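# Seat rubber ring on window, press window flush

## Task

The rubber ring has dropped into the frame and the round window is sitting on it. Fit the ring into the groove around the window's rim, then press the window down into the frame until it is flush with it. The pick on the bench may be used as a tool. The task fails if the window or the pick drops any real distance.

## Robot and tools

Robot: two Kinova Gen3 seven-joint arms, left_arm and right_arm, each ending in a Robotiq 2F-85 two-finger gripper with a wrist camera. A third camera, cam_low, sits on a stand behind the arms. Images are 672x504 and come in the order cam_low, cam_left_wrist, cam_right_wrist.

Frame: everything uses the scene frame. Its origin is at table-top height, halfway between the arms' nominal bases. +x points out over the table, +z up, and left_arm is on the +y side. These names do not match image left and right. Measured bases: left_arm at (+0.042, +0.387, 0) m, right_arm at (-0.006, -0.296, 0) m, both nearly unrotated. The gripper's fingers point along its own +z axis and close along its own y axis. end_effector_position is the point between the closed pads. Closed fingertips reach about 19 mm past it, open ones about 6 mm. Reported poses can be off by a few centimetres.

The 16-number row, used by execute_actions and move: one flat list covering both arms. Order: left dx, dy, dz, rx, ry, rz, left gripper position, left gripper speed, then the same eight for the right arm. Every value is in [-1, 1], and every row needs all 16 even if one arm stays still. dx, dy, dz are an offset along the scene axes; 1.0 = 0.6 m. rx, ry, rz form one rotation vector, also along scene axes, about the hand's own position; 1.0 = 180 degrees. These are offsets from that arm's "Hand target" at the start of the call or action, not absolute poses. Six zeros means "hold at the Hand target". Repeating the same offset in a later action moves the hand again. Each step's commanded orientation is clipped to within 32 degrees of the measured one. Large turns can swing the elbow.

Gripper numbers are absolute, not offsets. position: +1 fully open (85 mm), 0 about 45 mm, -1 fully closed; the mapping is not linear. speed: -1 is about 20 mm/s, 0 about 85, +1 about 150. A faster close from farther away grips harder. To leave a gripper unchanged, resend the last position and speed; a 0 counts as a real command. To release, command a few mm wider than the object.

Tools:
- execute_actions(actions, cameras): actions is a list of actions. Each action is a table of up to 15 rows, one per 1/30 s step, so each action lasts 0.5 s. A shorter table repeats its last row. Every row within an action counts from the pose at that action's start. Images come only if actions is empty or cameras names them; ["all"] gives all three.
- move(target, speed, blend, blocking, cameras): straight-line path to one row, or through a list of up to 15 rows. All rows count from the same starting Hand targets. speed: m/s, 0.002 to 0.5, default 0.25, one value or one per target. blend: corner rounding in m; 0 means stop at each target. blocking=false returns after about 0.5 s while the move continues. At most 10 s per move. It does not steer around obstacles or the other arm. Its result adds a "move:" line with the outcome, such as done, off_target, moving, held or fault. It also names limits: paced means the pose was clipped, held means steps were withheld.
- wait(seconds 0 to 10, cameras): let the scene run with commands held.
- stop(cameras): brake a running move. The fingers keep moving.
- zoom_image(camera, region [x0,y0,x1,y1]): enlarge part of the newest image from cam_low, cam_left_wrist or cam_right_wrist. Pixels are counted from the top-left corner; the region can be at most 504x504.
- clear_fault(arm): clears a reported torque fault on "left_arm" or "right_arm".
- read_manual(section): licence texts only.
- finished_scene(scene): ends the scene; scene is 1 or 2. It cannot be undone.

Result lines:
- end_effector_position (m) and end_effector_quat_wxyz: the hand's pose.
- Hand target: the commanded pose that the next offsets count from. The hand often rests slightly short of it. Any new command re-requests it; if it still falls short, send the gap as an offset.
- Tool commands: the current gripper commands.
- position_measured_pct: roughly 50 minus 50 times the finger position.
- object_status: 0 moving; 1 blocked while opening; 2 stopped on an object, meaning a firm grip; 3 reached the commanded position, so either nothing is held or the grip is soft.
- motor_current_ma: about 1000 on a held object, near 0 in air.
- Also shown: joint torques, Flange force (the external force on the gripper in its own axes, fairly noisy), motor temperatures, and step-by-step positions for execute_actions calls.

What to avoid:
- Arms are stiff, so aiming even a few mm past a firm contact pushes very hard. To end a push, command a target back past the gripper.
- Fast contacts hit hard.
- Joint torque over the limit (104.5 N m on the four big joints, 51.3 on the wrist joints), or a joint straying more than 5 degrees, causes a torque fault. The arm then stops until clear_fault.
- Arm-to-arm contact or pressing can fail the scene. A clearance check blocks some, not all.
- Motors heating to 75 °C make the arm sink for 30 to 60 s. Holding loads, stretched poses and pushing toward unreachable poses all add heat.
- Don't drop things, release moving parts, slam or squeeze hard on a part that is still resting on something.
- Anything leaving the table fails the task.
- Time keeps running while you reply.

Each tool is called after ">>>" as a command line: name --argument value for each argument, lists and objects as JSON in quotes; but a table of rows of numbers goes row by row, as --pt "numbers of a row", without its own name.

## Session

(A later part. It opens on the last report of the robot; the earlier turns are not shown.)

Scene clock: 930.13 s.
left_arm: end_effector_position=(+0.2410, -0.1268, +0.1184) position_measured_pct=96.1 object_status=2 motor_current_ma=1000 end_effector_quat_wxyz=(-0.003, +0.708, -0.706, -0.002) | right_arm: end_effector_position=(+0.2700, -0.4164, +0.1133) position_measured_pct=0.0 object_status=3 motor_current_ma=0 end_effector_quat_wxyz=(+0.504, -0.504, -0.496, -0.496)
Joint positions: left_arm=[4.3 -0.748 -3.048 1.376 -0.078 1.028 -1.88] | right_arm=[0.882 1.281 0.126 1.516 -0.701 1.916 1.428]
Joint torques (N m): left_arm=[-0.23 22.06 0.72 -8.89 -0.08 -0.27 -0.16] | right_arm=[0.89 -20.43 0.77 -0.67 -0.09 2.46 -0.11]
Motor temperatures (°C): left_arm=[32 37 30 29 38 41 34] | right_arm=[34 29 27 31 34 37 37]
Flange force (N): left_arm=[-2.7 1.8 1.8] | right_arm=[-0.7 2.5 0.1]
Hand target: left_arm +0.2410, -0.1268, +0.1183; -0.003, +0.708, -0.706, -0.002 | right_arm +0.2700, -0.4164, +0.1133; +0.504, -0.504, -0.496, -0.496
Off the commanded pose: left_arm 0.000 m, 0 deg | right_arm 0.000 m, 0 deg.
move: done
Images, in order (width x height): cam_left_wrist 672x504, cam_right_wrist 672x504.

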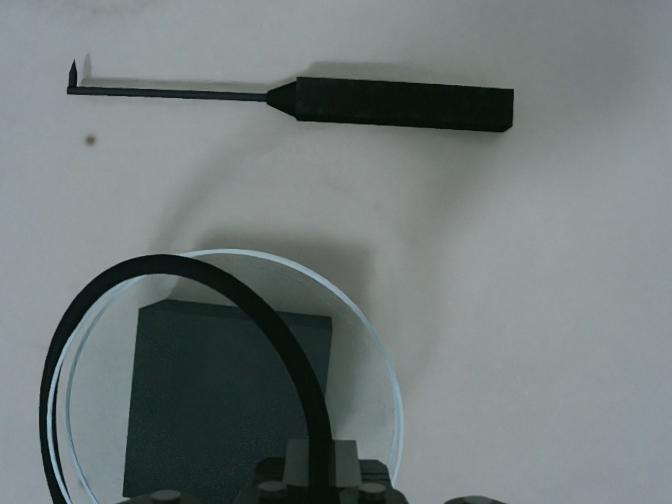

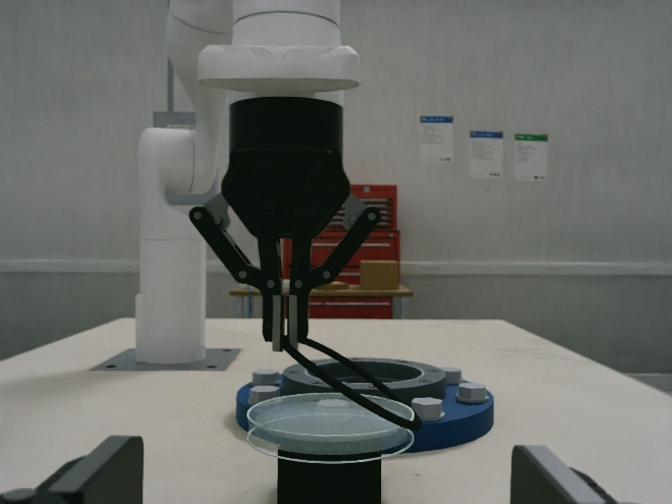

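>>> move --pt "-0.0183 0 -0.03 0 0 0 -0.95 -1 0 0 0 0 0 0 1 0" --speed 0.04 --cameras '["cam_right_wrist","cam_left_wrist"]'

>>> zoom_image --camera "cam_right_wrist" --region '[230, 250, 480, 470]'

Scene clock: 933.67 s.
left_arm: end_effector_position=(+0.2300, -0.1268, +0.1004) position_measured_pct=96.1 object_status=2 motor_current_ma=1000 end_effector_quat_wxyz=(-0.003, +0.708, -0.706, -0.002) | right_arm: end_effector_position=(+0.2700, -0.4164, +0.1133) position_measured_pct=0.0 object_status=3 motor_current_ma=0 end_effector_quat_wxyz=(+0.504, -0.504, -0.496, -0.496)
Joint positions: left_arm=[4.319 -0.764 -3.05 1.411 -0.08 0.977 -1.858] | right_arm=[0.882 1.281 0.126 1.516 -0.701 1.916 1.428]
Joint torques (N m): left_arm=[0.04 21.99 0.74 -8.37 -0.06 -0.47 -0.06] | right_arm=[0.86 -20.43 0.76 -0.67 -0.1 2.39 -0.12]
Flange force (N): left_arm=[-1.6 0.6 0.9] | right_arm=[-0.6 2.5 -0.1]
Hand target: left_arm +0.2300, -0.1268, +0.1003; -0.003, +0.708, -0.706, -0.002 | right_arm +0.2700, -0.4164, +0.1133; +0.504, -0.504, -0.496, -0.496
Off the commanded pose: left_arm 0.000 m, 0 deg | right_arm 0.000 m, 0 deg.
move: done
Images, in order (width x height): cam_left_wrist 672x504, cam_right_wrist 672x504.

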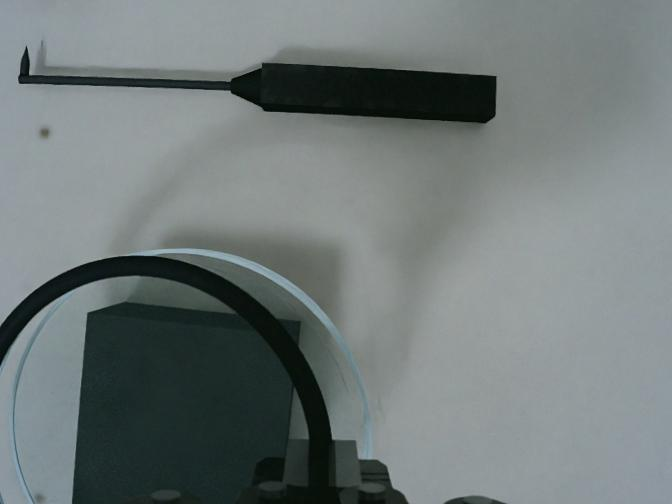

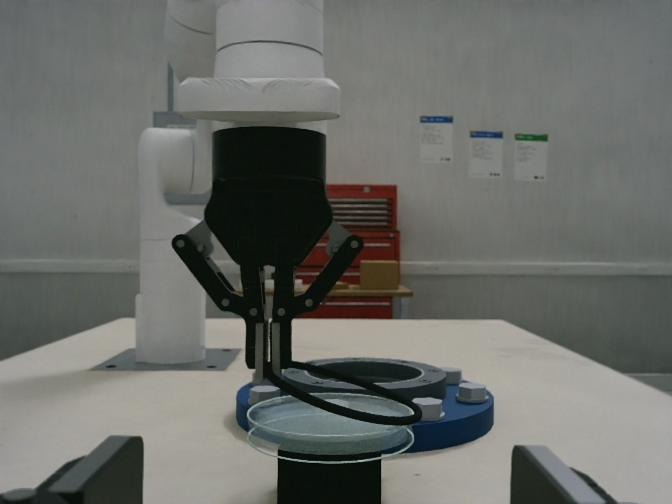

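Scaled by 2.016.

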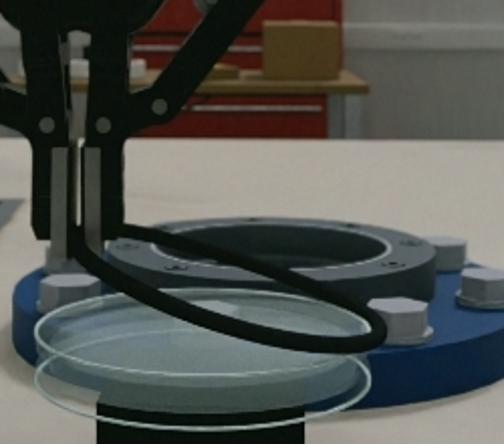

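>>> move --pt "-0.0167 0 -0.0300 0 0 0 -0.95 -1 0 0 0 0 0 0 1 0" --speed 0.04 --cameras '["cam_right_wrist","cam_left_wrist"]'

>>> zoom_image --camera "cam_right_wrist" --region '[230, 250, 480, 470]'

Scene clock: 938.87 s.
left_arm: end_effector_position=(+0.2200, -0.1268, +0.0824) position_measured_pct=96.1 object_status=2 motor_current_ma=1000 end_effector_quat_wxyz=(-0.003, +0.708, -0.706, -0.002) | right_arm: end_effector_position=(+0.2700, -0.4164, +0.1133) position_measured_pct=0.0 object_status=3 motor_current_ma=0 end_effector_quat_wxyz=(+0.504, -0.504, -0.496, -0.496)
Joint positions: left_arm=[4.337 -0.783 -3.052 1.441 -0.082 0.928 -1.839] | right_arm=[0.882 1.281 0.126 1.516 -0.701 1.916 1.428]
Joint torques (N m): left_arm=[-0.09 21.88 0.74 -8.21 -0.05 -0.28 -0.2] | right_arm=[0.99 -20.44 0.81 -0.76 -0.08 2.37 -0.1]
Flange force (N): left_arm=[-2.4 1.4 1.2] | right_arm=[-0.5 2.5 0.3]
Hand target: left_arm +0.2200, -0.1268, +0.0823; -0.003, +0.708, -0.706, -0.002 | right_arm +0.2700, -0.4164, +0.1133; +0.504, -0.504, -0.496, -0.496
Off the commanded pose: left_arm 0.000 m, 0 deg | right_arm 0.000 m, 0 deg.
move: done
Images, in order (width x height): cam_left_wrist 672x504, cam_right_wrist 672x504.

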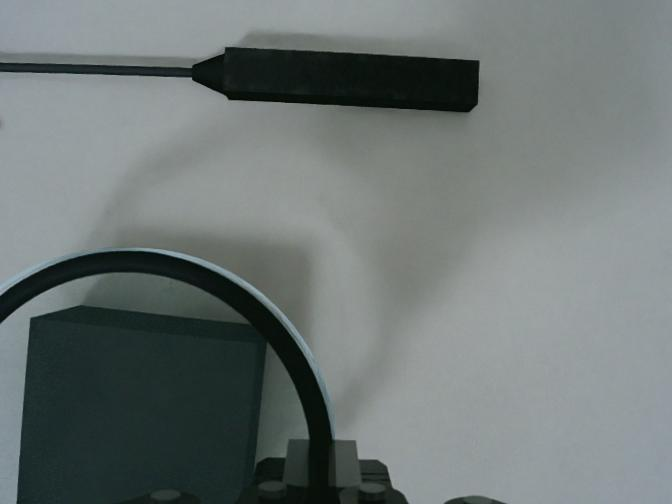

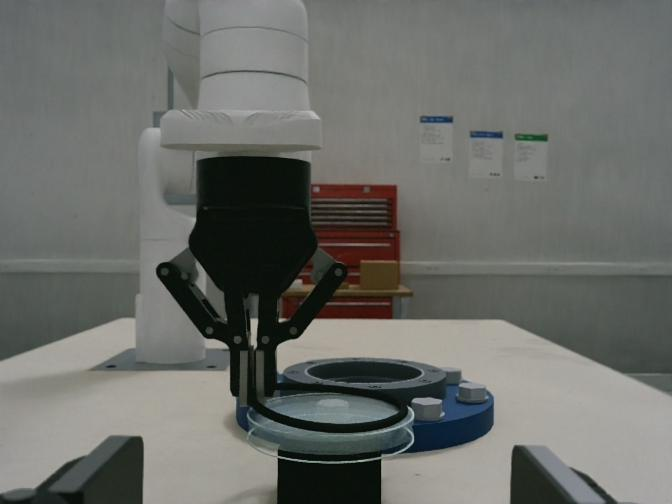

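Scaled by 2.016.

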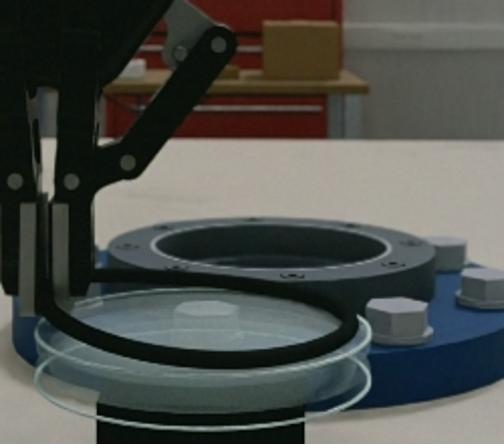

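>>> move --pt "0.0167 0 0.0300 0 0 0 -0.95 -1 0 0 0 0 0 0 1 0" --speed 0.05 --cameras '["cam_right_wrist","cam_left_wrist"]'

>>> zoom_image --camera "cam_right_wrist" --region '[350, 370, 450, 480]'

>>> zoom_image --camera "cam_right_wrist" --region '[230, 370, 350, 480]'

Scene clock: 953.73 s.
left_arm: end_effector_position=(+0.2300, -0.1268, +0.1003) position_measured_pct=96.1 object_status=2 motor_current_ma=1000 end_effector_quat_wxyz=(-0.003, +0.708, -0.706, -0.002) | right_arm: end_effector_position=(+0.2700, -0.4164, +0.1133) position_measured_pct=0.0 object_status=3 motor_current_ma=0 end_effector_quat_wxyz=(+0.504, -0.504, -0.496, -0.496)
Joint positions: left_arm=[4.319 -0.764 -3.05 1.411 -0.08 0.977 -1.858] | right_arm=[0.882 1.281 0.126 1.516 -0.701 1.916 1.428]
Joint torques (N m): left_arm=[0 22.08 0.71 -8.23 -0.07 -0.31 -0.13] | right_arm=[0.97 -20.43 0.82 -0.68 -0.08 2.39 -0.06]
Flange force (N): left_arm=[-1.2 0.7 1.3] | right_arm=[-0.6 2.8 0.0]
Hand target: left_arm +0.2300, -0.1268, +0.1003; -0.003, +0.708, -0.706, -0.002 | right_arm +0.2700, -0.4164, +0.1133; +0.504, -0.504, -0.496, -0.496
Off the commanded pose: left_arm 0.000 m, 0 deg | right_arm 0.000 m, 0 deg.
move: done
Images, in order (width x height): cam_left_wrist 672x504, cam_right_wrist 672x504.

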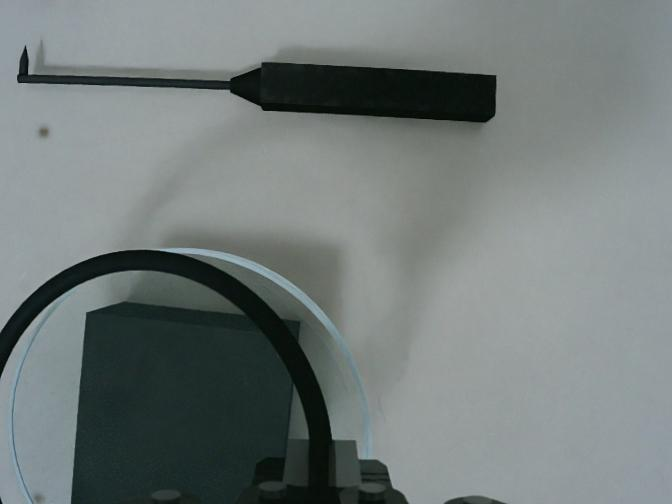

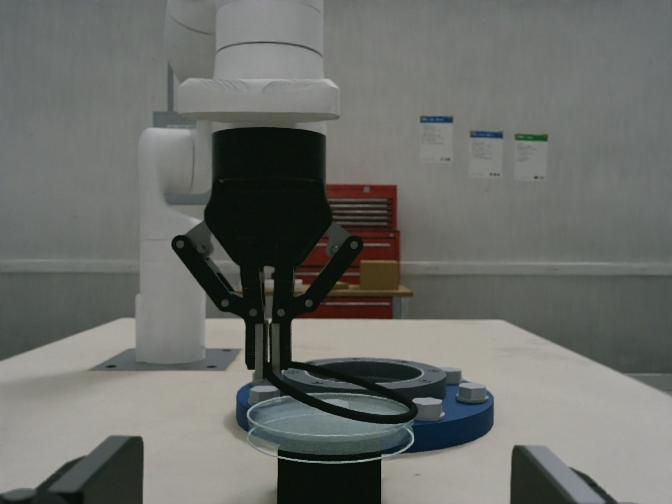

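Scaled by 4.582.

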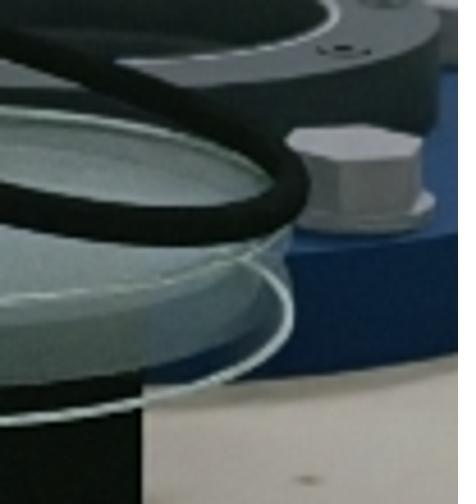

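Scaled by 4.200.

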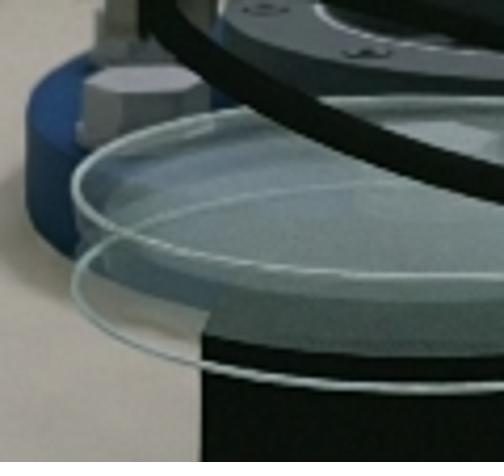

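>>> move --pt "0.02 0 0.0400 0 0 0 -0.95 -1 0 0 0 0 0 0 1 0" --pt "0.0633 0 0.075 0 0 0 -0.95 -1 0 0 0 0 0 0 1 0" --pt "0.0633 0 0.0400 0 0 0 -0.95 -1 0 0 0 0 0 0 1 0" --speed 0.06 --cameras '["cam_right_wrist","cam_left_wrist"]'

>>> zoom_image --camera "cam_right_wrist" --region '[350, 370, 450, 480]'

Scene clock: 968.33 s.
left_arm: end_effector_position=(+0.2679, -0.1268, +0.1244) position_measured_pct=96.1 object_status=2 motor_current_ma=1000 end_effector_quat_wxyz=(-0.003, +0.708, -0.706, -0.002) | right_arm: end_effector_position=(+0.2700, -0.4164, +0.1133) position_measured_pct=0.0 object_status=3 motor_current_ma=0 end_effector_quat_wxyz=(+0.504, -0.504, -0.496, -0.496)
Joint positions: left_arm=[4.257 -0.762 -3.049 1.325 -0.077 1.065 -1.927] | right_arm=[0.882 1.281 0.126 1.516 -0.701 1.916 1.428]
Joint torques (N m): left_arm=[-0.09 22.12 0.75 -8.93 -0.08 -0.45 -0.15] | right_arm=[0.91 -20.34 0.81 -0.67 -0.1 2.4 -0.15]
Flange force (N): left_arm=[-2.6 1.6 0.9] | right_arm=[-0.4 2.4 0.1]
Hand target: left_arm +0.2679, -0.1268, +0.1243; -0.003, +0.708, -0.706, -0.002 | right_arm +0.2700, -0.4164, +0.1133; +0.504, -0.504, -0.496, -0.496
Off the commanded pose: left_arm 0.000 m, 0 deg | right_arm 0.000 m, 0 deg.
move: done
Images, in order (width x height): cam_left_wrist 672x504, cam_right_wrist 672x504.

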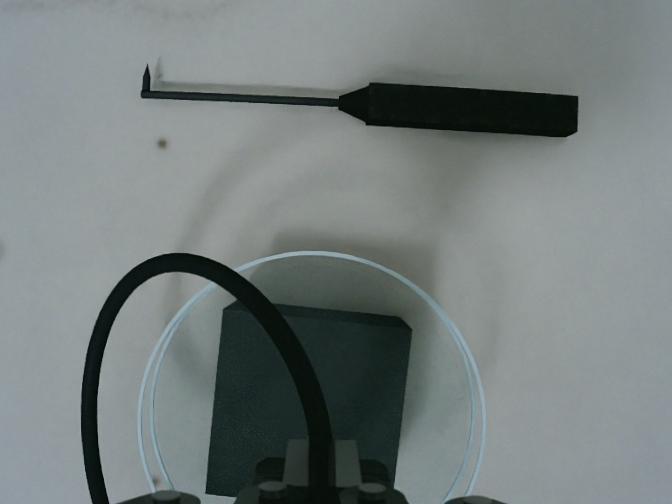

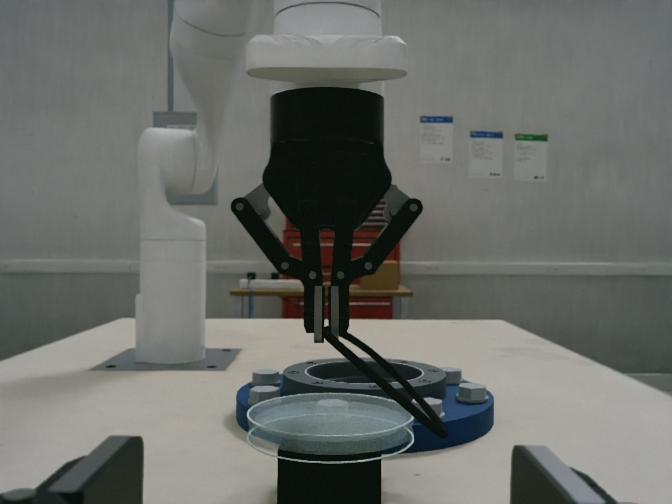

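Scaled by 4.582.

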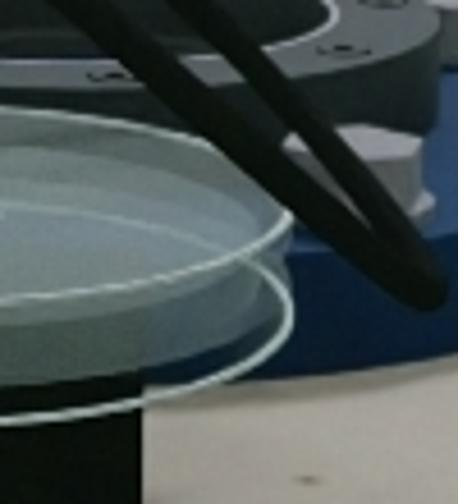

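>>> move --pt "-0.029 0 0.0025 0 0 0 -0.95 -1 0 0 0 0 0 0 1 0" --speed 0.05 --cameras '["cam_right_wrist"]'

>>> zoom_image --camera "cam_right_wrist" --region '[350, 370, 450, 480]'

Scene clock: 975.50 s.
left_arm: end_effector_position=(+0.2506, -0.1268, +0.1258) position_measured_pct=96.1 object_status=2 motor_current_ma=1000 end_effector_quat_wxyz=(-0.003, +0.708, -0.706, -0.002) | right_arm: end_effector_position=(+0.2700, -0.4164, +0.1133) position_measured_pct=0.0 object_status=3 motor_current_ma=0 end_effector_quat_wxyz=(+0.504, -0.504, -0.496, -0.496)
Joint positions: left_arm=[4.285 -0.746 -3.048 1.352 -0.077 1.053 -1.897] | right_arm=[0.882 1.281 0.126 1.516 -0.701 1.916 1.428]
Joint torques (N m): left_arm=[0.4 22.28 0.74 -8.52 -0.09 -0.22 0.13] | right_arm=[0.97 -20.38 0.86 -0.69 -0.12 2.44 -0.13]
Flange force (N): left_arm=[-1.3 -0.5 1.5] | right_arm=[-0.6 2.5 0.3]
Hand target: left_arm +0.2506, -0.1268, +0.1258; -0.003, +0.708, -0.706, -0.002 | right_arm +0.2700, -0.4164, +0.1133; +0.504, -0.504, -0.496, -0.496
Off the commanded pose: left_arm 0.000 m, 0 deg | right_arm 0.000 m, 0 deg.
move: done
Images, in order (width x height): cam_right_wrist 672x504.

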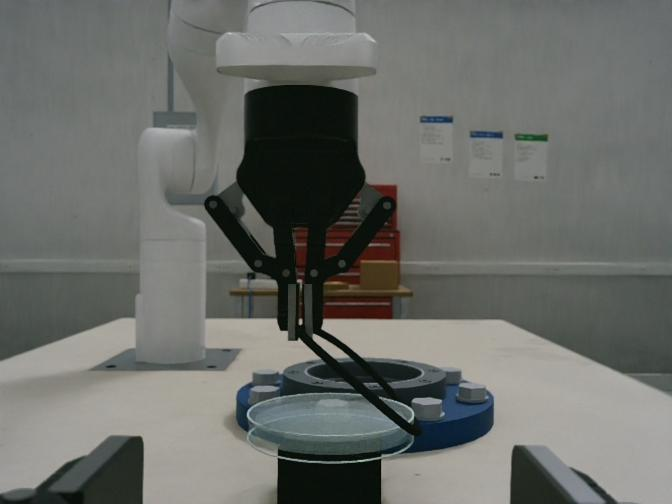

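Scaled by 4.582.

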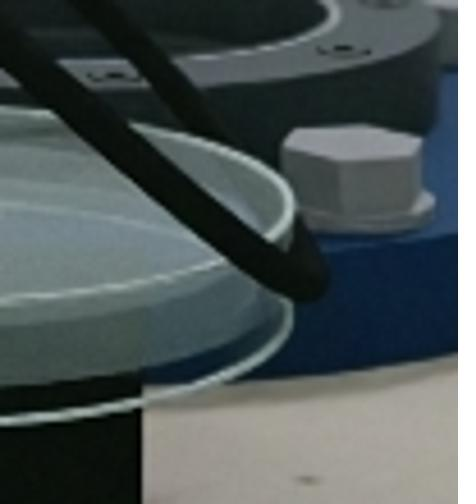

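>>> move --pt "-0.0190 0 -0.0222 0 0 0 -0.95 -1 0 0 0 0 0 0 1 0" --speed 0.04 --cameras '["cam_right_wrist"]'

>>> zoom_image --camera "cam_right_wrist" --region '[350, 370, 450, 480]'

>>> move --pt "-0.0108 0 -0.0233 0 0 0 -0.95 -1 0 0 0 0 0 0 1 0" --speed 0.04 --cameras '["cam_right_wrist"]'

>>> zoom_image --camera "cam_right_wrist" --region '[350, 370, 450, 480]'

Scene clock: 983.47 s.
left_arm: end_effector_position=(+0.2392, -0.1268, +0.1125) position_measured_pct=96.1 object_status=2 motor_current_ma=1000 end_effector_quat_wxyz=(-0.003, +0.708, -0.706, -0.002) | right_arm: end_effector_position=(+0.2700, -0.4164, +0.1133) position_measured_pct=0.0 object_status=3 motor_current_ma=0 end_effector_quat_wxyz=(+0.504, -0.504, -0.496, -0.496)
Joint positions: left_arm=[4.304 -0.754 -3.049 1.385 -0.078 1.013 -1.876] | right_arm=[0.882 1.281 0.126 1.516 -0.701 1.916 1.428]
Joint torques (N m): left_arm=[0.07 22.11 0.79 -8.68 -0.04 -0.13 -0.18] | right_arm=[0.99 -20.38 0.87 -0.67 -0.11 2.41 -0.12]
Flange force (N): left_arm=[-2.6 1.2 2.0] | right_arm=[-0.5 2.6 0.1]
Hand target: left_arm +0.2392, -0.1268, +0.1125; -0.003, +0.708, -0.706, -0.002 | right_arm +0.2700, -0.4164, +0.1133; +0.504, -0.504, -0.496, -0.496
Off the commanded pose: left_arm 0.000 m, 0 deg | right_arm 0.000 m, 0 deg.
move: done
Images, in order (width x height): cam_right_wrist 672x504.

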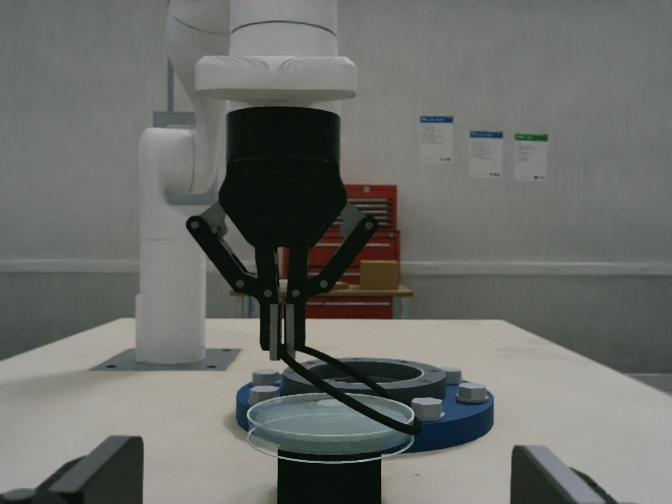

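Scaled by 4.582.

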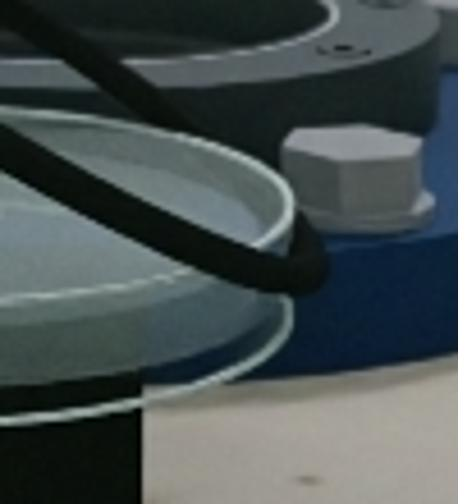

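Scene clock: 984.27 s.
left_arm: end_effector_position=(+0.2327, -0.1268, +0.0986) position_measured_pct=96.1 object_status=2 motor_current_ma=1000 end_effector_quat_wxyz=(-0.003, +0.708, -0.706, -0.002) | right_arm: end_effector_position=(+0.2700, -0.4164, +0.1133) position_measured_pct=0.0 object_status=3 motor_current_ma=0 end_effector_quat_wxyz=(+0.504, -0.504, -0.496, -0.496)
Joint positions: left_arm=[4.315 -0.768 -3.051 1.409 -0.08 0.975 -1.863] | right_arm=[0.882 1.281 0.126 1.516 -0.701 1.916 1.428]
Joint torques (N m): left_arm=[-0.01 22.07 0.8 -8.27 -0.05 -0.35 -0.15] | right_arm=[1.01 -20.46 0.83 -0.69 -0.09 2.44 -0.14]
Flange force (N): left_arm=[-1.4 0.8 1.2] | right_arm=[-0.7 2.6 0.2]
Hand target: left_arm +0.2327, -0.1268, +0.0985; -0.003, +0.708, -0.706, -0.002 | right_arm +0.2700, -0.4164, +0.1133; +0.504, -0.504, -0.496, -0.496
Off the commanded pose: left_arm 0.000 m, 0 deg | right_arm 0.000 m, 0 deg.
move: done
Images, in order (width x height): cam_right_wrist 672x504.

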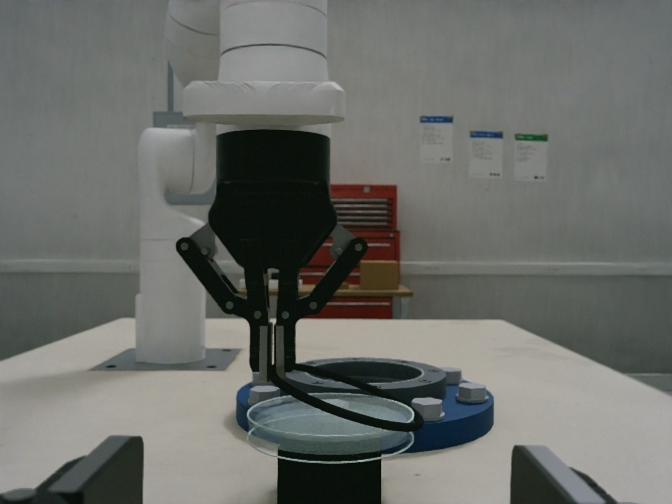

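Scaled by 4.582.

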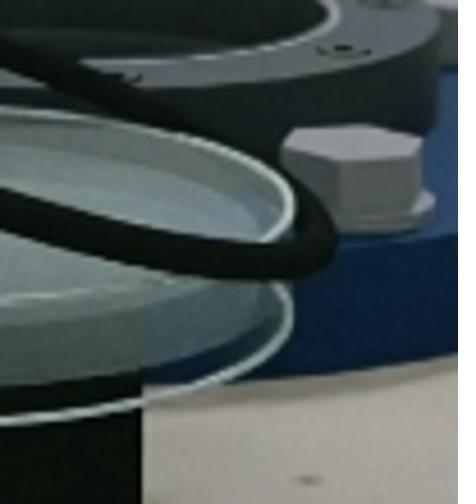

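>>> move --pt "-0.0090 0 -0.0167 0 0 0 -0.95 -1 0 0 0 0 0 0 1 0" --speed 0.04 --cameras '["cam_right_wrist"]'

>>> zoom_image --camera "cam_right_wrist" --region '[350, 370, 450, 480]'

Scene clock: 989.27 s.
left_arm: end_effector_position=(+0.2273, -0.1268, +0.0885) position_measured_pct=96.1 object_status=2 motor_current_ma=1000 end_effector_quat_wxyz=(-0.003, +0.708, -0.706, -0.002) | right_arm: end_effector_position=(+0.2700, -0.4164, +0.1133) position_measured_pct=0.0 object_status=3 motor_current_ma=0 end_effector_quat_wxyz=(+0.504, -0.504, -0.496, -0.496)
Joint positions: left_arm=[4.325 -0.779 -3.052 1.426 -0.081 0.948 -1.853] | right_arm=[0.882 1.281 0.126 1.516 -0.701 1.916 1.428]
Joint torques (N m): left_arm=[0.09 22.12 0.74 -8.22 -0.08 -0.41 -0.25] | right_arm=[0.95 -20.41 0.77 -0.76 -0.06 2.38 -0.06]
Flange force (N): left_arm=[-1.6 0.9 1.1] | right_arm=[-0.4 2.6 0.2]
Hand target: left_arm +0.2273, -0.1268, +0.0885; -0.003, +0.708, -0.706, -0.002 | right_arm +0.2700, -0.4164, +0.1133; +0.504, -0.504, -0.496, -0.496
Off the commanded pose: left_arm 0.000 m, 0 deg | right_arm 0.000 m, 0 deg.
move: done
Images, in order (width x height): cam_right_wrist 672x504.

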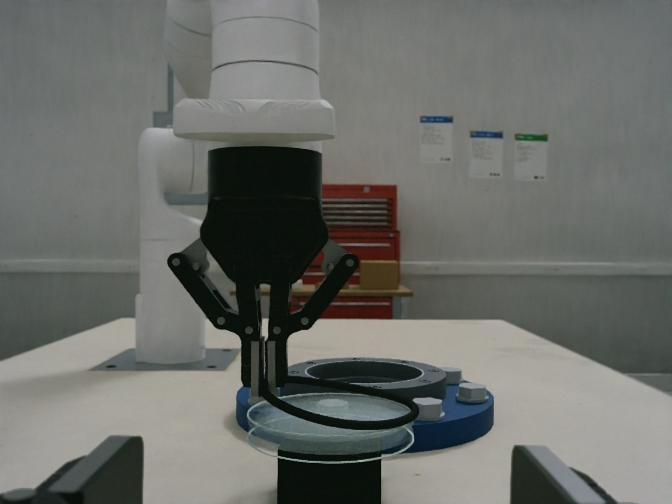

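Scaled by 4.582.

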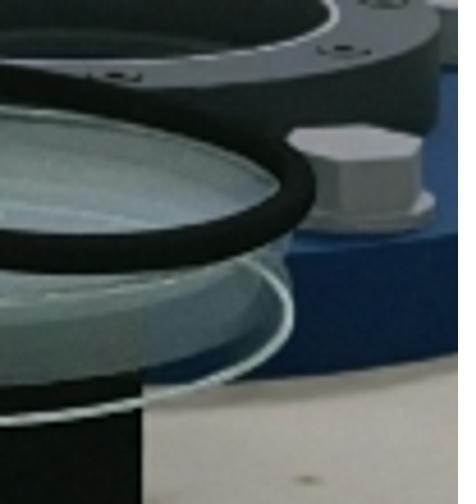

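>>> move --pt "0.03 0 0.0500 0 0 0 -0.95 -1 0 0 0 0 0 0 1 0" --pt "0.0680 0 0.090 0 0 0 -0.95 -1 0 0 0 0 0 0 1 0" --pt "0.0680 0 0.0580 0 0 0 -0.95 -1 0 0 0 0 0 0 1 0" --pt "0.0388 0 0.0605 0 0 0 -0.95 -1 0 0 0 0 0 0 1 0" --pt "0.0198 0 0.0400 0 0 0 -0.95 -1 0 0 0 0 0 0 1 0" --speed 0.06 --cameras '["cam_right_wrist"]'

>>> zoom_image --camera "cam_right_wrist" --region '[350, 370, 450, 480]'

Scene clock: 1030.20 s.
left_arm: end_effector_position=(+0.2392, -0.1268, +0.1125) position_measured_pct=96.1 object_status=2 motor_current_ma=1000 end_effector_quat_wxyz=(-0.003, +0.708, -0.706, -0.002) | right_arm: end_effector_position=(+0.2700, -0.4164, +0.1133) position_measured_pct=0.0 object_status=3 motor_current_ma=0 end_effector_quat_wxyz=(+0.504, -0.504, -0.496, -0.496)
Joint positions: left_arm=[4.304 -0.754 -3.049 1.385 -0.078 1.013 -1.876] | right_arm=[0.882 1.281 0.126 1.516 -0.701 1.916 1.428]
Joint torques (N m): left_arm=[0.11 22.11 0.79 -8.9 -0.06 -0.32 -0.03] | right_arm=[0.98 -20.41 0.84 -0.76 -0.06 2.39 -0.12]
Flange force (N): left_arm=[-3.2 1.1 1.8] | right_arm=[-0.5 2.5 0.4]
Hand target: left_arm +0.2392, -0.1268, +0.1125; -0.003, +0.708, -0.706, -0.002 | right_arm +0.2700, -0.4164, +0.1133; +0.504, -0.504, -0.496, -0.496
Off the commanded pose: left_arm 0.000 m, 0 deg | right_arm 0.000 m, 0 deg.
move: done
Images, in order (width x height): cam_right_wrist 672x504.

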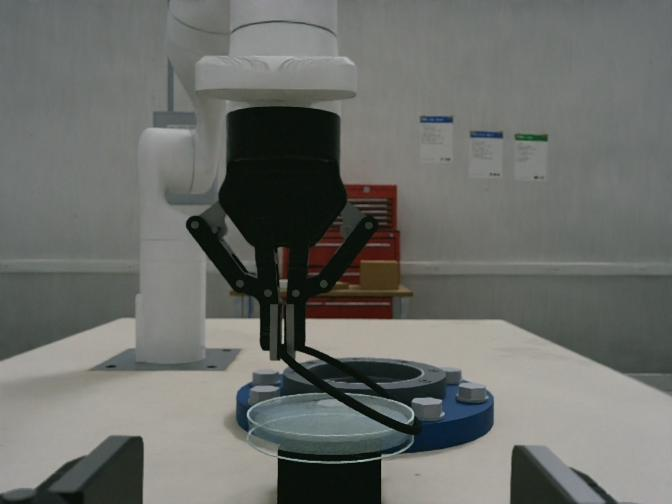

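Scaled by 4.582.

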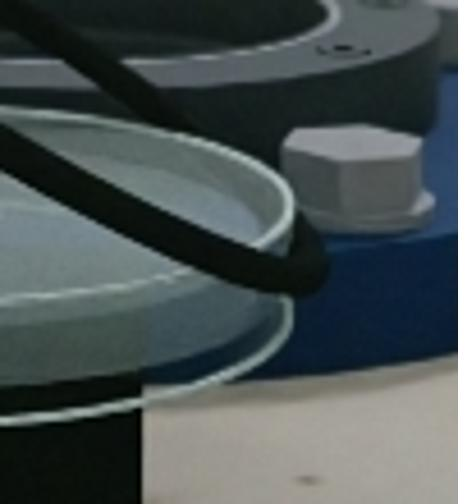

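>>> move --target '[0,0,0,0,0,0,-0.95,-1,0.0333,0.2,0.047,-0.1667,0,0,-1,0]' --speed 0.12 --cameras '["all"]'

Scene clock: 1036.97 s.
left_arm: end_effector_position=(+0.2392, -0.1268, +0.1125) position_measured_pct=96.1 object_status=2 motor_current_ma=1000 end_effector_quat_wxyz=(-0.003, +0.708, -0.706, -0.002) | right_arm: end_effector_position=(+0.2900, -0.2965, +0.1415) position_measured_pct=98.7 object_status=3 motor_current_ma=950 end_effector_quat_wxyz=(-0.356, +0.618, +0.607, +0.351)
Joint positions: left_arm=[4.304 -0.754 -3.049 1.385 -0.078 1.012 -1.876] | right_arm=[0.549 0.767 0.192 2.03 -0.842 1.378 1.36]
Joint torques (N m): left_arm=[-0.06 22.09 0.72 -8.71 -0.06 -0.26 -0.12] | right_arm=[1.22 -15.68 0.91 -1.39 -0.21 2.04 -0.1]
Flange force (N): left_arm=[-2.5 1.3 1.7] | right_arm=[1.0 2.6 1.7]
Hand target: left_arm +0.2392, -0.1268, +0.1125; -0.003, +0.708, -0.706, -0.002 | right_arm +0.2900, -0.2964, +0.1415; -0.356, +0.618, +0.607, +0.351
Off the commanded pose: left_arm 0.000 m, 0 deg | right_arm 0.000 m, 0 deg.
move: done

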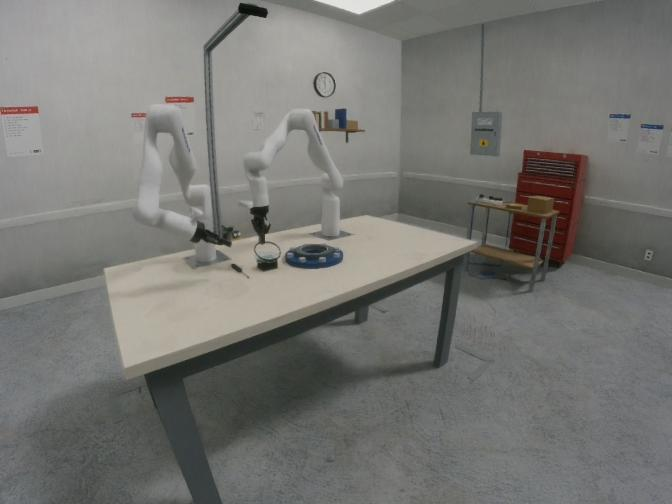

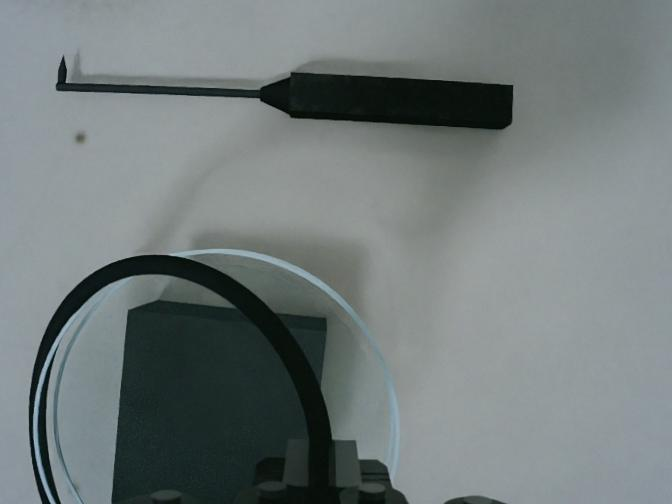

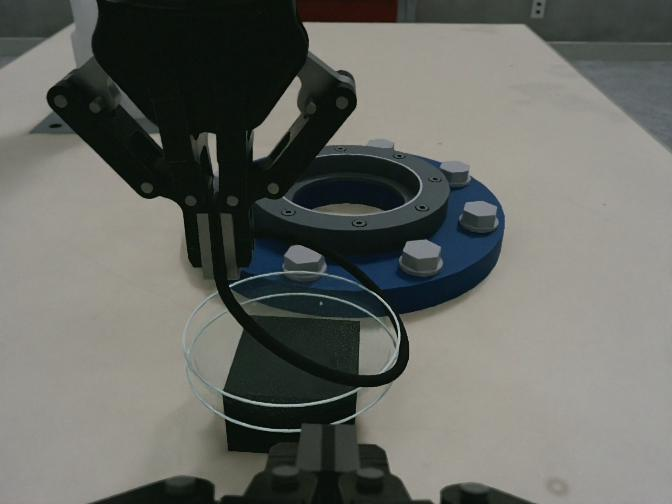

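>>> move --pt "0 0 0 0 0 0 -0.95 -1 0 0 0.046 0 0 0 -1 0" --pt "0 0 0 0 0 0 -0.95 -1 0 0.2592 -0.1037 0 0 0 -1 0" --speed 0.08 --cameras '["all"]'

Scene clock: 1045.20 s.
left_arm: end_effector_position=(+0.2392, -0.1268, +0.1125) position_measured_pct=96.1 object_status=2 motor_current_ma=1000 end_effector_quat_wxyz=(-0.003, +0.708, -0.706, -0.002) | right_arm: end_effector_position=(+0.2900, -0.1409, +0.0793) position_measured_pct=98.7 object_status=3 motor_current_ma=950 end_effector_quat_wxyz=(-0.356, +0.618, +0.607, +0.351)
Joint positions: left_arm=[4.304 -0.754 -3.049 1.385 -0.078 1.012 -1.876] | right_arm=[0.305 0.891 -0.011 2.286 -1.296 1.029 1.592]
Joint torques (N m): left_arm=[-0.08 22.15 0.72 -8.69 -0.06 -0.27 -0.13] | right_arm=[0.9 -14.74 -0.5 0.98 0.41 2.07 -0.14]
Flange force (N): left_arm=[-2.2 1.2 1.8] | right_arm=[1.2 0.2 3.9]
Hand target: left_arm +0.2392, -0.1268, +0.1125; -0.003, +0.708, -0.706, -0.002 | right_arm +0.2900, -0.1409, +0.0792; -0.356, +0.618, +0.607, +0.351
Off the commanded pose: left_arm 0.000 m, 0 deg | right_arm 0.000 m, 0 deg.
move: done

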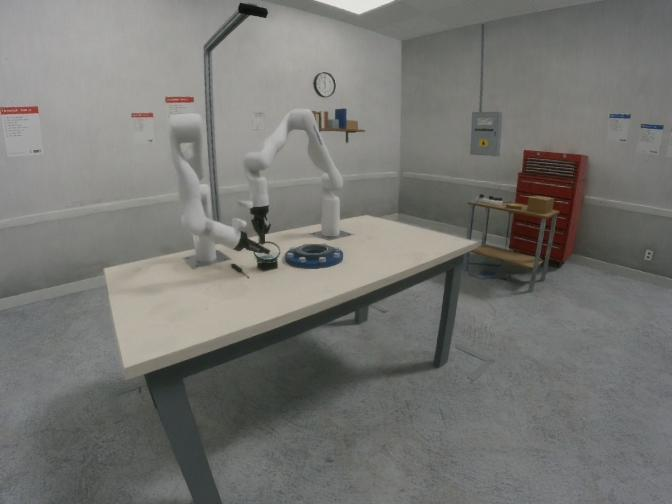

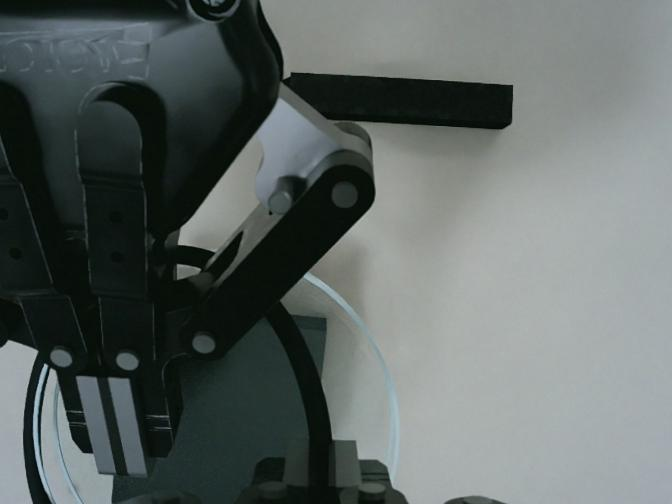

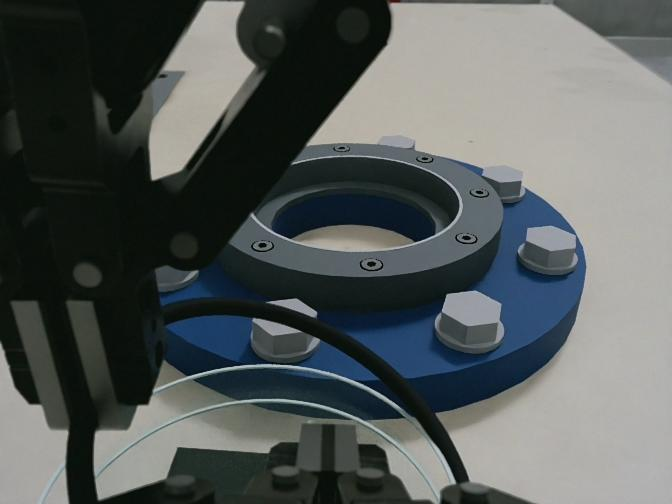

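>>> move --target '[0,0,0,0,0,0,-0.95,-1,0,0,-0.005,0,0,0,-1,0]' --speed 0.02

>>> move --target '[0,0,0,0,0,0,-0.95,-1,0,0,-0.0025,0,0,0,-1,0]' --speed 0.02

>>> move --target '[0,0,0,0,0,0,-0.95,-1,0,0,-0.0025,0,0,0,-1,0]' --speed 0.02

Scene clock: 1050.97 s.
left_arm: end_effector_position=(+0.2392, -0.1268, +0.1125) position_measured_pct=96.1 object_status=2 motor_current_ma=1000 end_effector_quat_wxyz=(-0.003, +0.708, -0.706, -0.002) | right_arm: end_effector_position=(+0.2900, -0.1409, +0.0763) position_measured_pct=98.7 object_status=3 motor_current_ma=950 end_effector_quat_wxyz=(-0.356, +0.618, +0.607, +0.351)
Joint positions: left_arm=[4.304 -0.754 -3.049 1.385 -0.078 1.012 -1.876] | right_arm=[0.306 0.901 -0.012 2.284 -1.301 1.026 1.6]
Joint torques (N m): left_arm=[-0.09 22.16 0.74 -8.66 -0.09 -0.29 -0.18] | right_arm=[1 -14.81 -0.49 1.17 0.43 2 -0.01]
Flange force (N): left_arm=[-2.0 1.3 1.7] | right_arm=[1.4 1.2 3.7]
Hand target: left_arm +0.2392, -0.1268, +0.1125; -0.003, +0.708, -0.706, -0.002 | right_arm +0.2900, -0.1409, +0.0763; -0.356, +0.618, +0.607, +0.351
Off the commanded pose: left_arm 0.000 m, 0 deg | right_arm 0.000 m, 0 deg.
move: done

Scene clock: 1051.67 s.
left_arm: end_effector_position=(+0.2392, -0.1268, +0.1125) position_measured_pct=96.1 object_status=2 motor_current_ma=1000 end_effector_quat_wxyz=(-0.003, +0.708, -0.706, -0.002) | right_arm: end_effector_position=(+0.2900, -0.1409, +0.0748) position_measured_pct=98.7 object_status=3 motor_current_ma=950 end_effector_quat_wxyz=(-0.356, +0.618, +0.607, +0.351)
Joint positions: left_arm=[4.304 -0.754 -3.049 1.385 -0.078 1.012 -1.876] | right_arm=[0.306 0.905 -0.013 2.283 -1.303 1.024 1.605]
Joint torques (N m): left_arm=[-0.12 22.16 0.75 -8.72 -0.09 -0.27 -0.12] | right_arm=[0.98 -14.56 -0.51 1.2 0.35 2.08 -0.13]
Flange force (N): left_arm=[-2.3 1.3 1.8] | right_arm=[1.8 0.7 3.3]
Hand target: left_arm +0.2392, -0.1268, +0.1125; -0.003, +0.708, -0.706, -0.002 | right_arm +0.2900, -0.1409, +0.0747; -0.356, +0.618, +0.607, +0.351
Off the commanded pose: left_arm 0.000 m, 0 deg | right_arm 0.000 m, 0 deg.
move: done

Scene clock: 1052.37 s.
left_arm: end_effector_position=(+0.2392, -0.1268, +0.1125) position_measured_pct=96.1 object_status=2 motor_current_ma=1000 end_effector_quat_wxyz=(-0.003, +0.708, -0.706, -0.002) | right_arm: end_effector_position=(+0.2900, -0.1409, +0.0733) position_measured_pct=98.7 object_status=3 motor_current_ma=950 end_effector_quat_wxyz=(-0.356, +0.618, +0.607, +0.351)
Joint positions: left_arm=[4.304 -0.754 -3.049 1.385 -0.078 1.012 -1.876] | right_arm=[0.307 0.91 -0.013 2.282 -1.305 1.023 1.609]
Joint torques (N m): left_arm=[-0.08 22.14 0.77 -8.75 -0.06 -0.26 -0.13] | right_arm=[-0.5 -11.3 0.42 0.13 -0.05 -1.08 -0.08]
Flange force (N): left_arm=[-2.5 1.4 1.8] | right_arm=[11.0 -0.3 -8.7]
Hand target: left_arm +0.2392, -0.1268, +0.1125; -0.003, +0.708, -0.706, -0.002 | right_arm +0.2900, -0.1409, +0.0732; -0.356, +0.618, +0.607, +0.351
Off the commanded pose: left_arm 0.000 m, 0 deg | right_arm 0.000 m, 0 deg.
move: done

>>> move --target '[0,0,0,0,0,0,-0.95,-1,0,0,-0.0010,0,0,0,-1,0]' --speed 0.02 --cameras '["cam_left_wrist","cam_right_wrist"]'

Scene clock: 1056.90 s.
left_arm: end_effector_position=(+0.2392, -0.1268, +0.1125) position_measured_pct=96.1 object_status=2 motor_current_ma=1000 end_effector_quat_wxyz=(-0.003, +0.708, -0.706, -0.002) | right_arm: end_effector_position=(+0.2900, -0.1409, +0.0727) position_measured_pct=98.7 object_status=3 motor_current_ma=950 end_effector_quat_wxyz=(-0.356, +0.618, +0.607, +0.351)
Joint positions: left_arm=[4.304 -0.754 -3.049 1.385 -0.078 1.012 -1.876] | right_arm=[0.307 0.912 -0.013 2.282 -1.306 1.023 1.61]
Joint torques (N m): left_arm=[-0.11 22.14 0.72 -8.76 -0.08 -0.28 -0.13] | right_arm=[-2.49 -6.7 1.54 -1.32 -0.68 -4.9 -0.08]
Flange force (N): left_arm=[-2.4 1.4 1.8] | right_arm=[23.5 -2.0 -24.8]
Hand target: left_arm +0.2392, -0.1268, +0.1125; -0.003, +0.708, -0.706, -0.002 | right_arm +0.2900, -0.1409, +0.0727; -0.356, +0.618, +0.607, +0.351
Off the commanded pose: left_arm 0.000 m, 0 deg | right_arm 0.000 m, 0 deg.
move: done
Images, in order (width x height): cam_left_wrist 672x504, cam_right_wrist 672x504.

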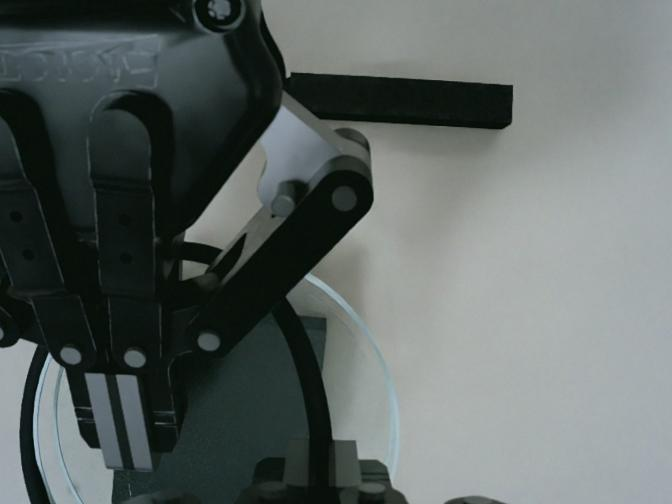

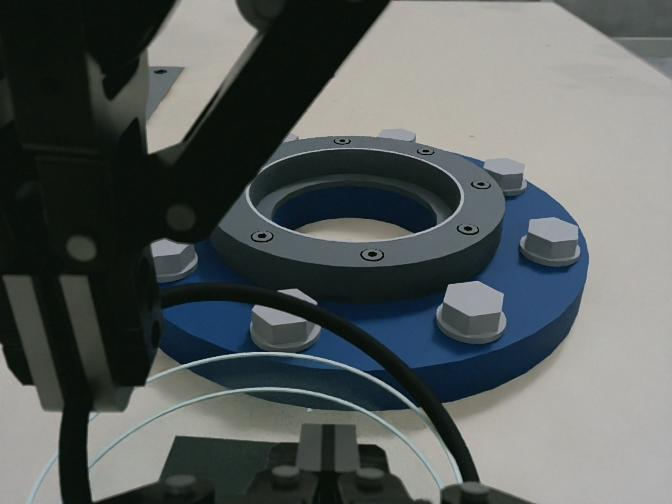

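>>> move --target '[-0.0133,0,0.0,0,0,0,-0.95,-1,0,0,0,0,0,0,-1,0]' --speed 0.02 --cameras '["cam_left_wrist","cam_right_wrist"]'

Scene clock: 1069.77 s.
left_arm: end_effector_position=(+0.2312, -0.1268, +0.1125) position_measured_pct=96.1 object_status=2 motor_current_ma=1000 end_effector_quat_wxyz=(-0.003, +0.708, -0.706, -0.002) | right_arm: end_effector_position=(+0.2900, -0.1409, +0.0726) position_measured_pct=98.7 object_status=3 motor_current_ma=950 end_effector_quat_wxyz=(-0.356, +0.618, +0.607, +0.351)
Joint positions: left_arm=[4.317 -0.749 -3.049 1.397 -0.078 1.006 -1.862] | right_arm=[0.307 0.912 -0.013 2.282 -1.306 1.023 1.61]
Joint torques (N m): left_arm=[0.21 21.95 0.69 -8.83 -0.08 -0.17 0.1] | right_arm=[-2.46 -6.57 1.53 -1.4 -0.65 -5.02 -0.12]
Flange force (N): left_arm=[-3.6 0.7 2.0] | right_arm=[23.9 -2.3 -24.9]
Hand target: left_arm +0.2312, -0.1268, +0.1125; -0.003, +0.708, -0.706, -0.002 | right_arm +0.2900, -0.1409, +0.0726; -0.356, +0.618, +0.607, +0.351
Off the commanded pose: left_arm 0.000 m, 0 deg | right_arm 0.000 m, 0 deg.
move: done
Images, in order (width x height): cam_left_wrist 672x504, cam_right_wrist 672x504.

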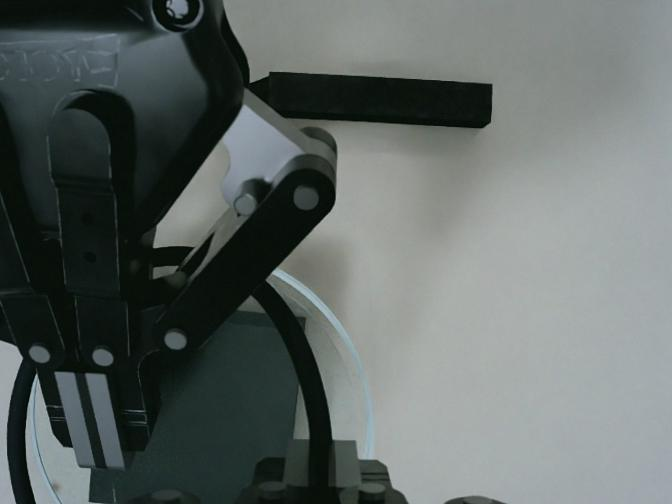

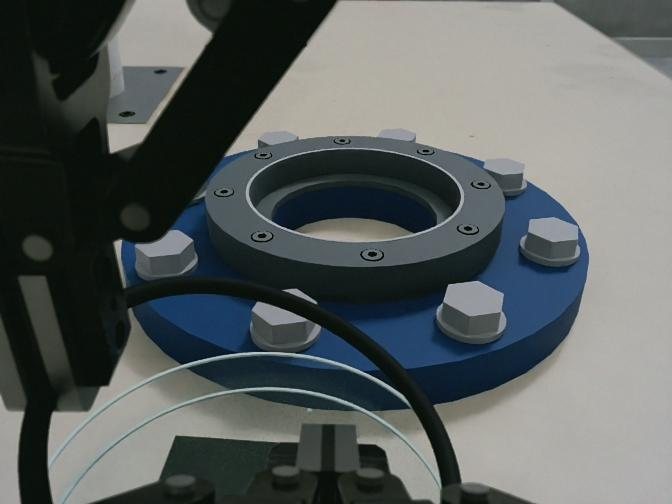

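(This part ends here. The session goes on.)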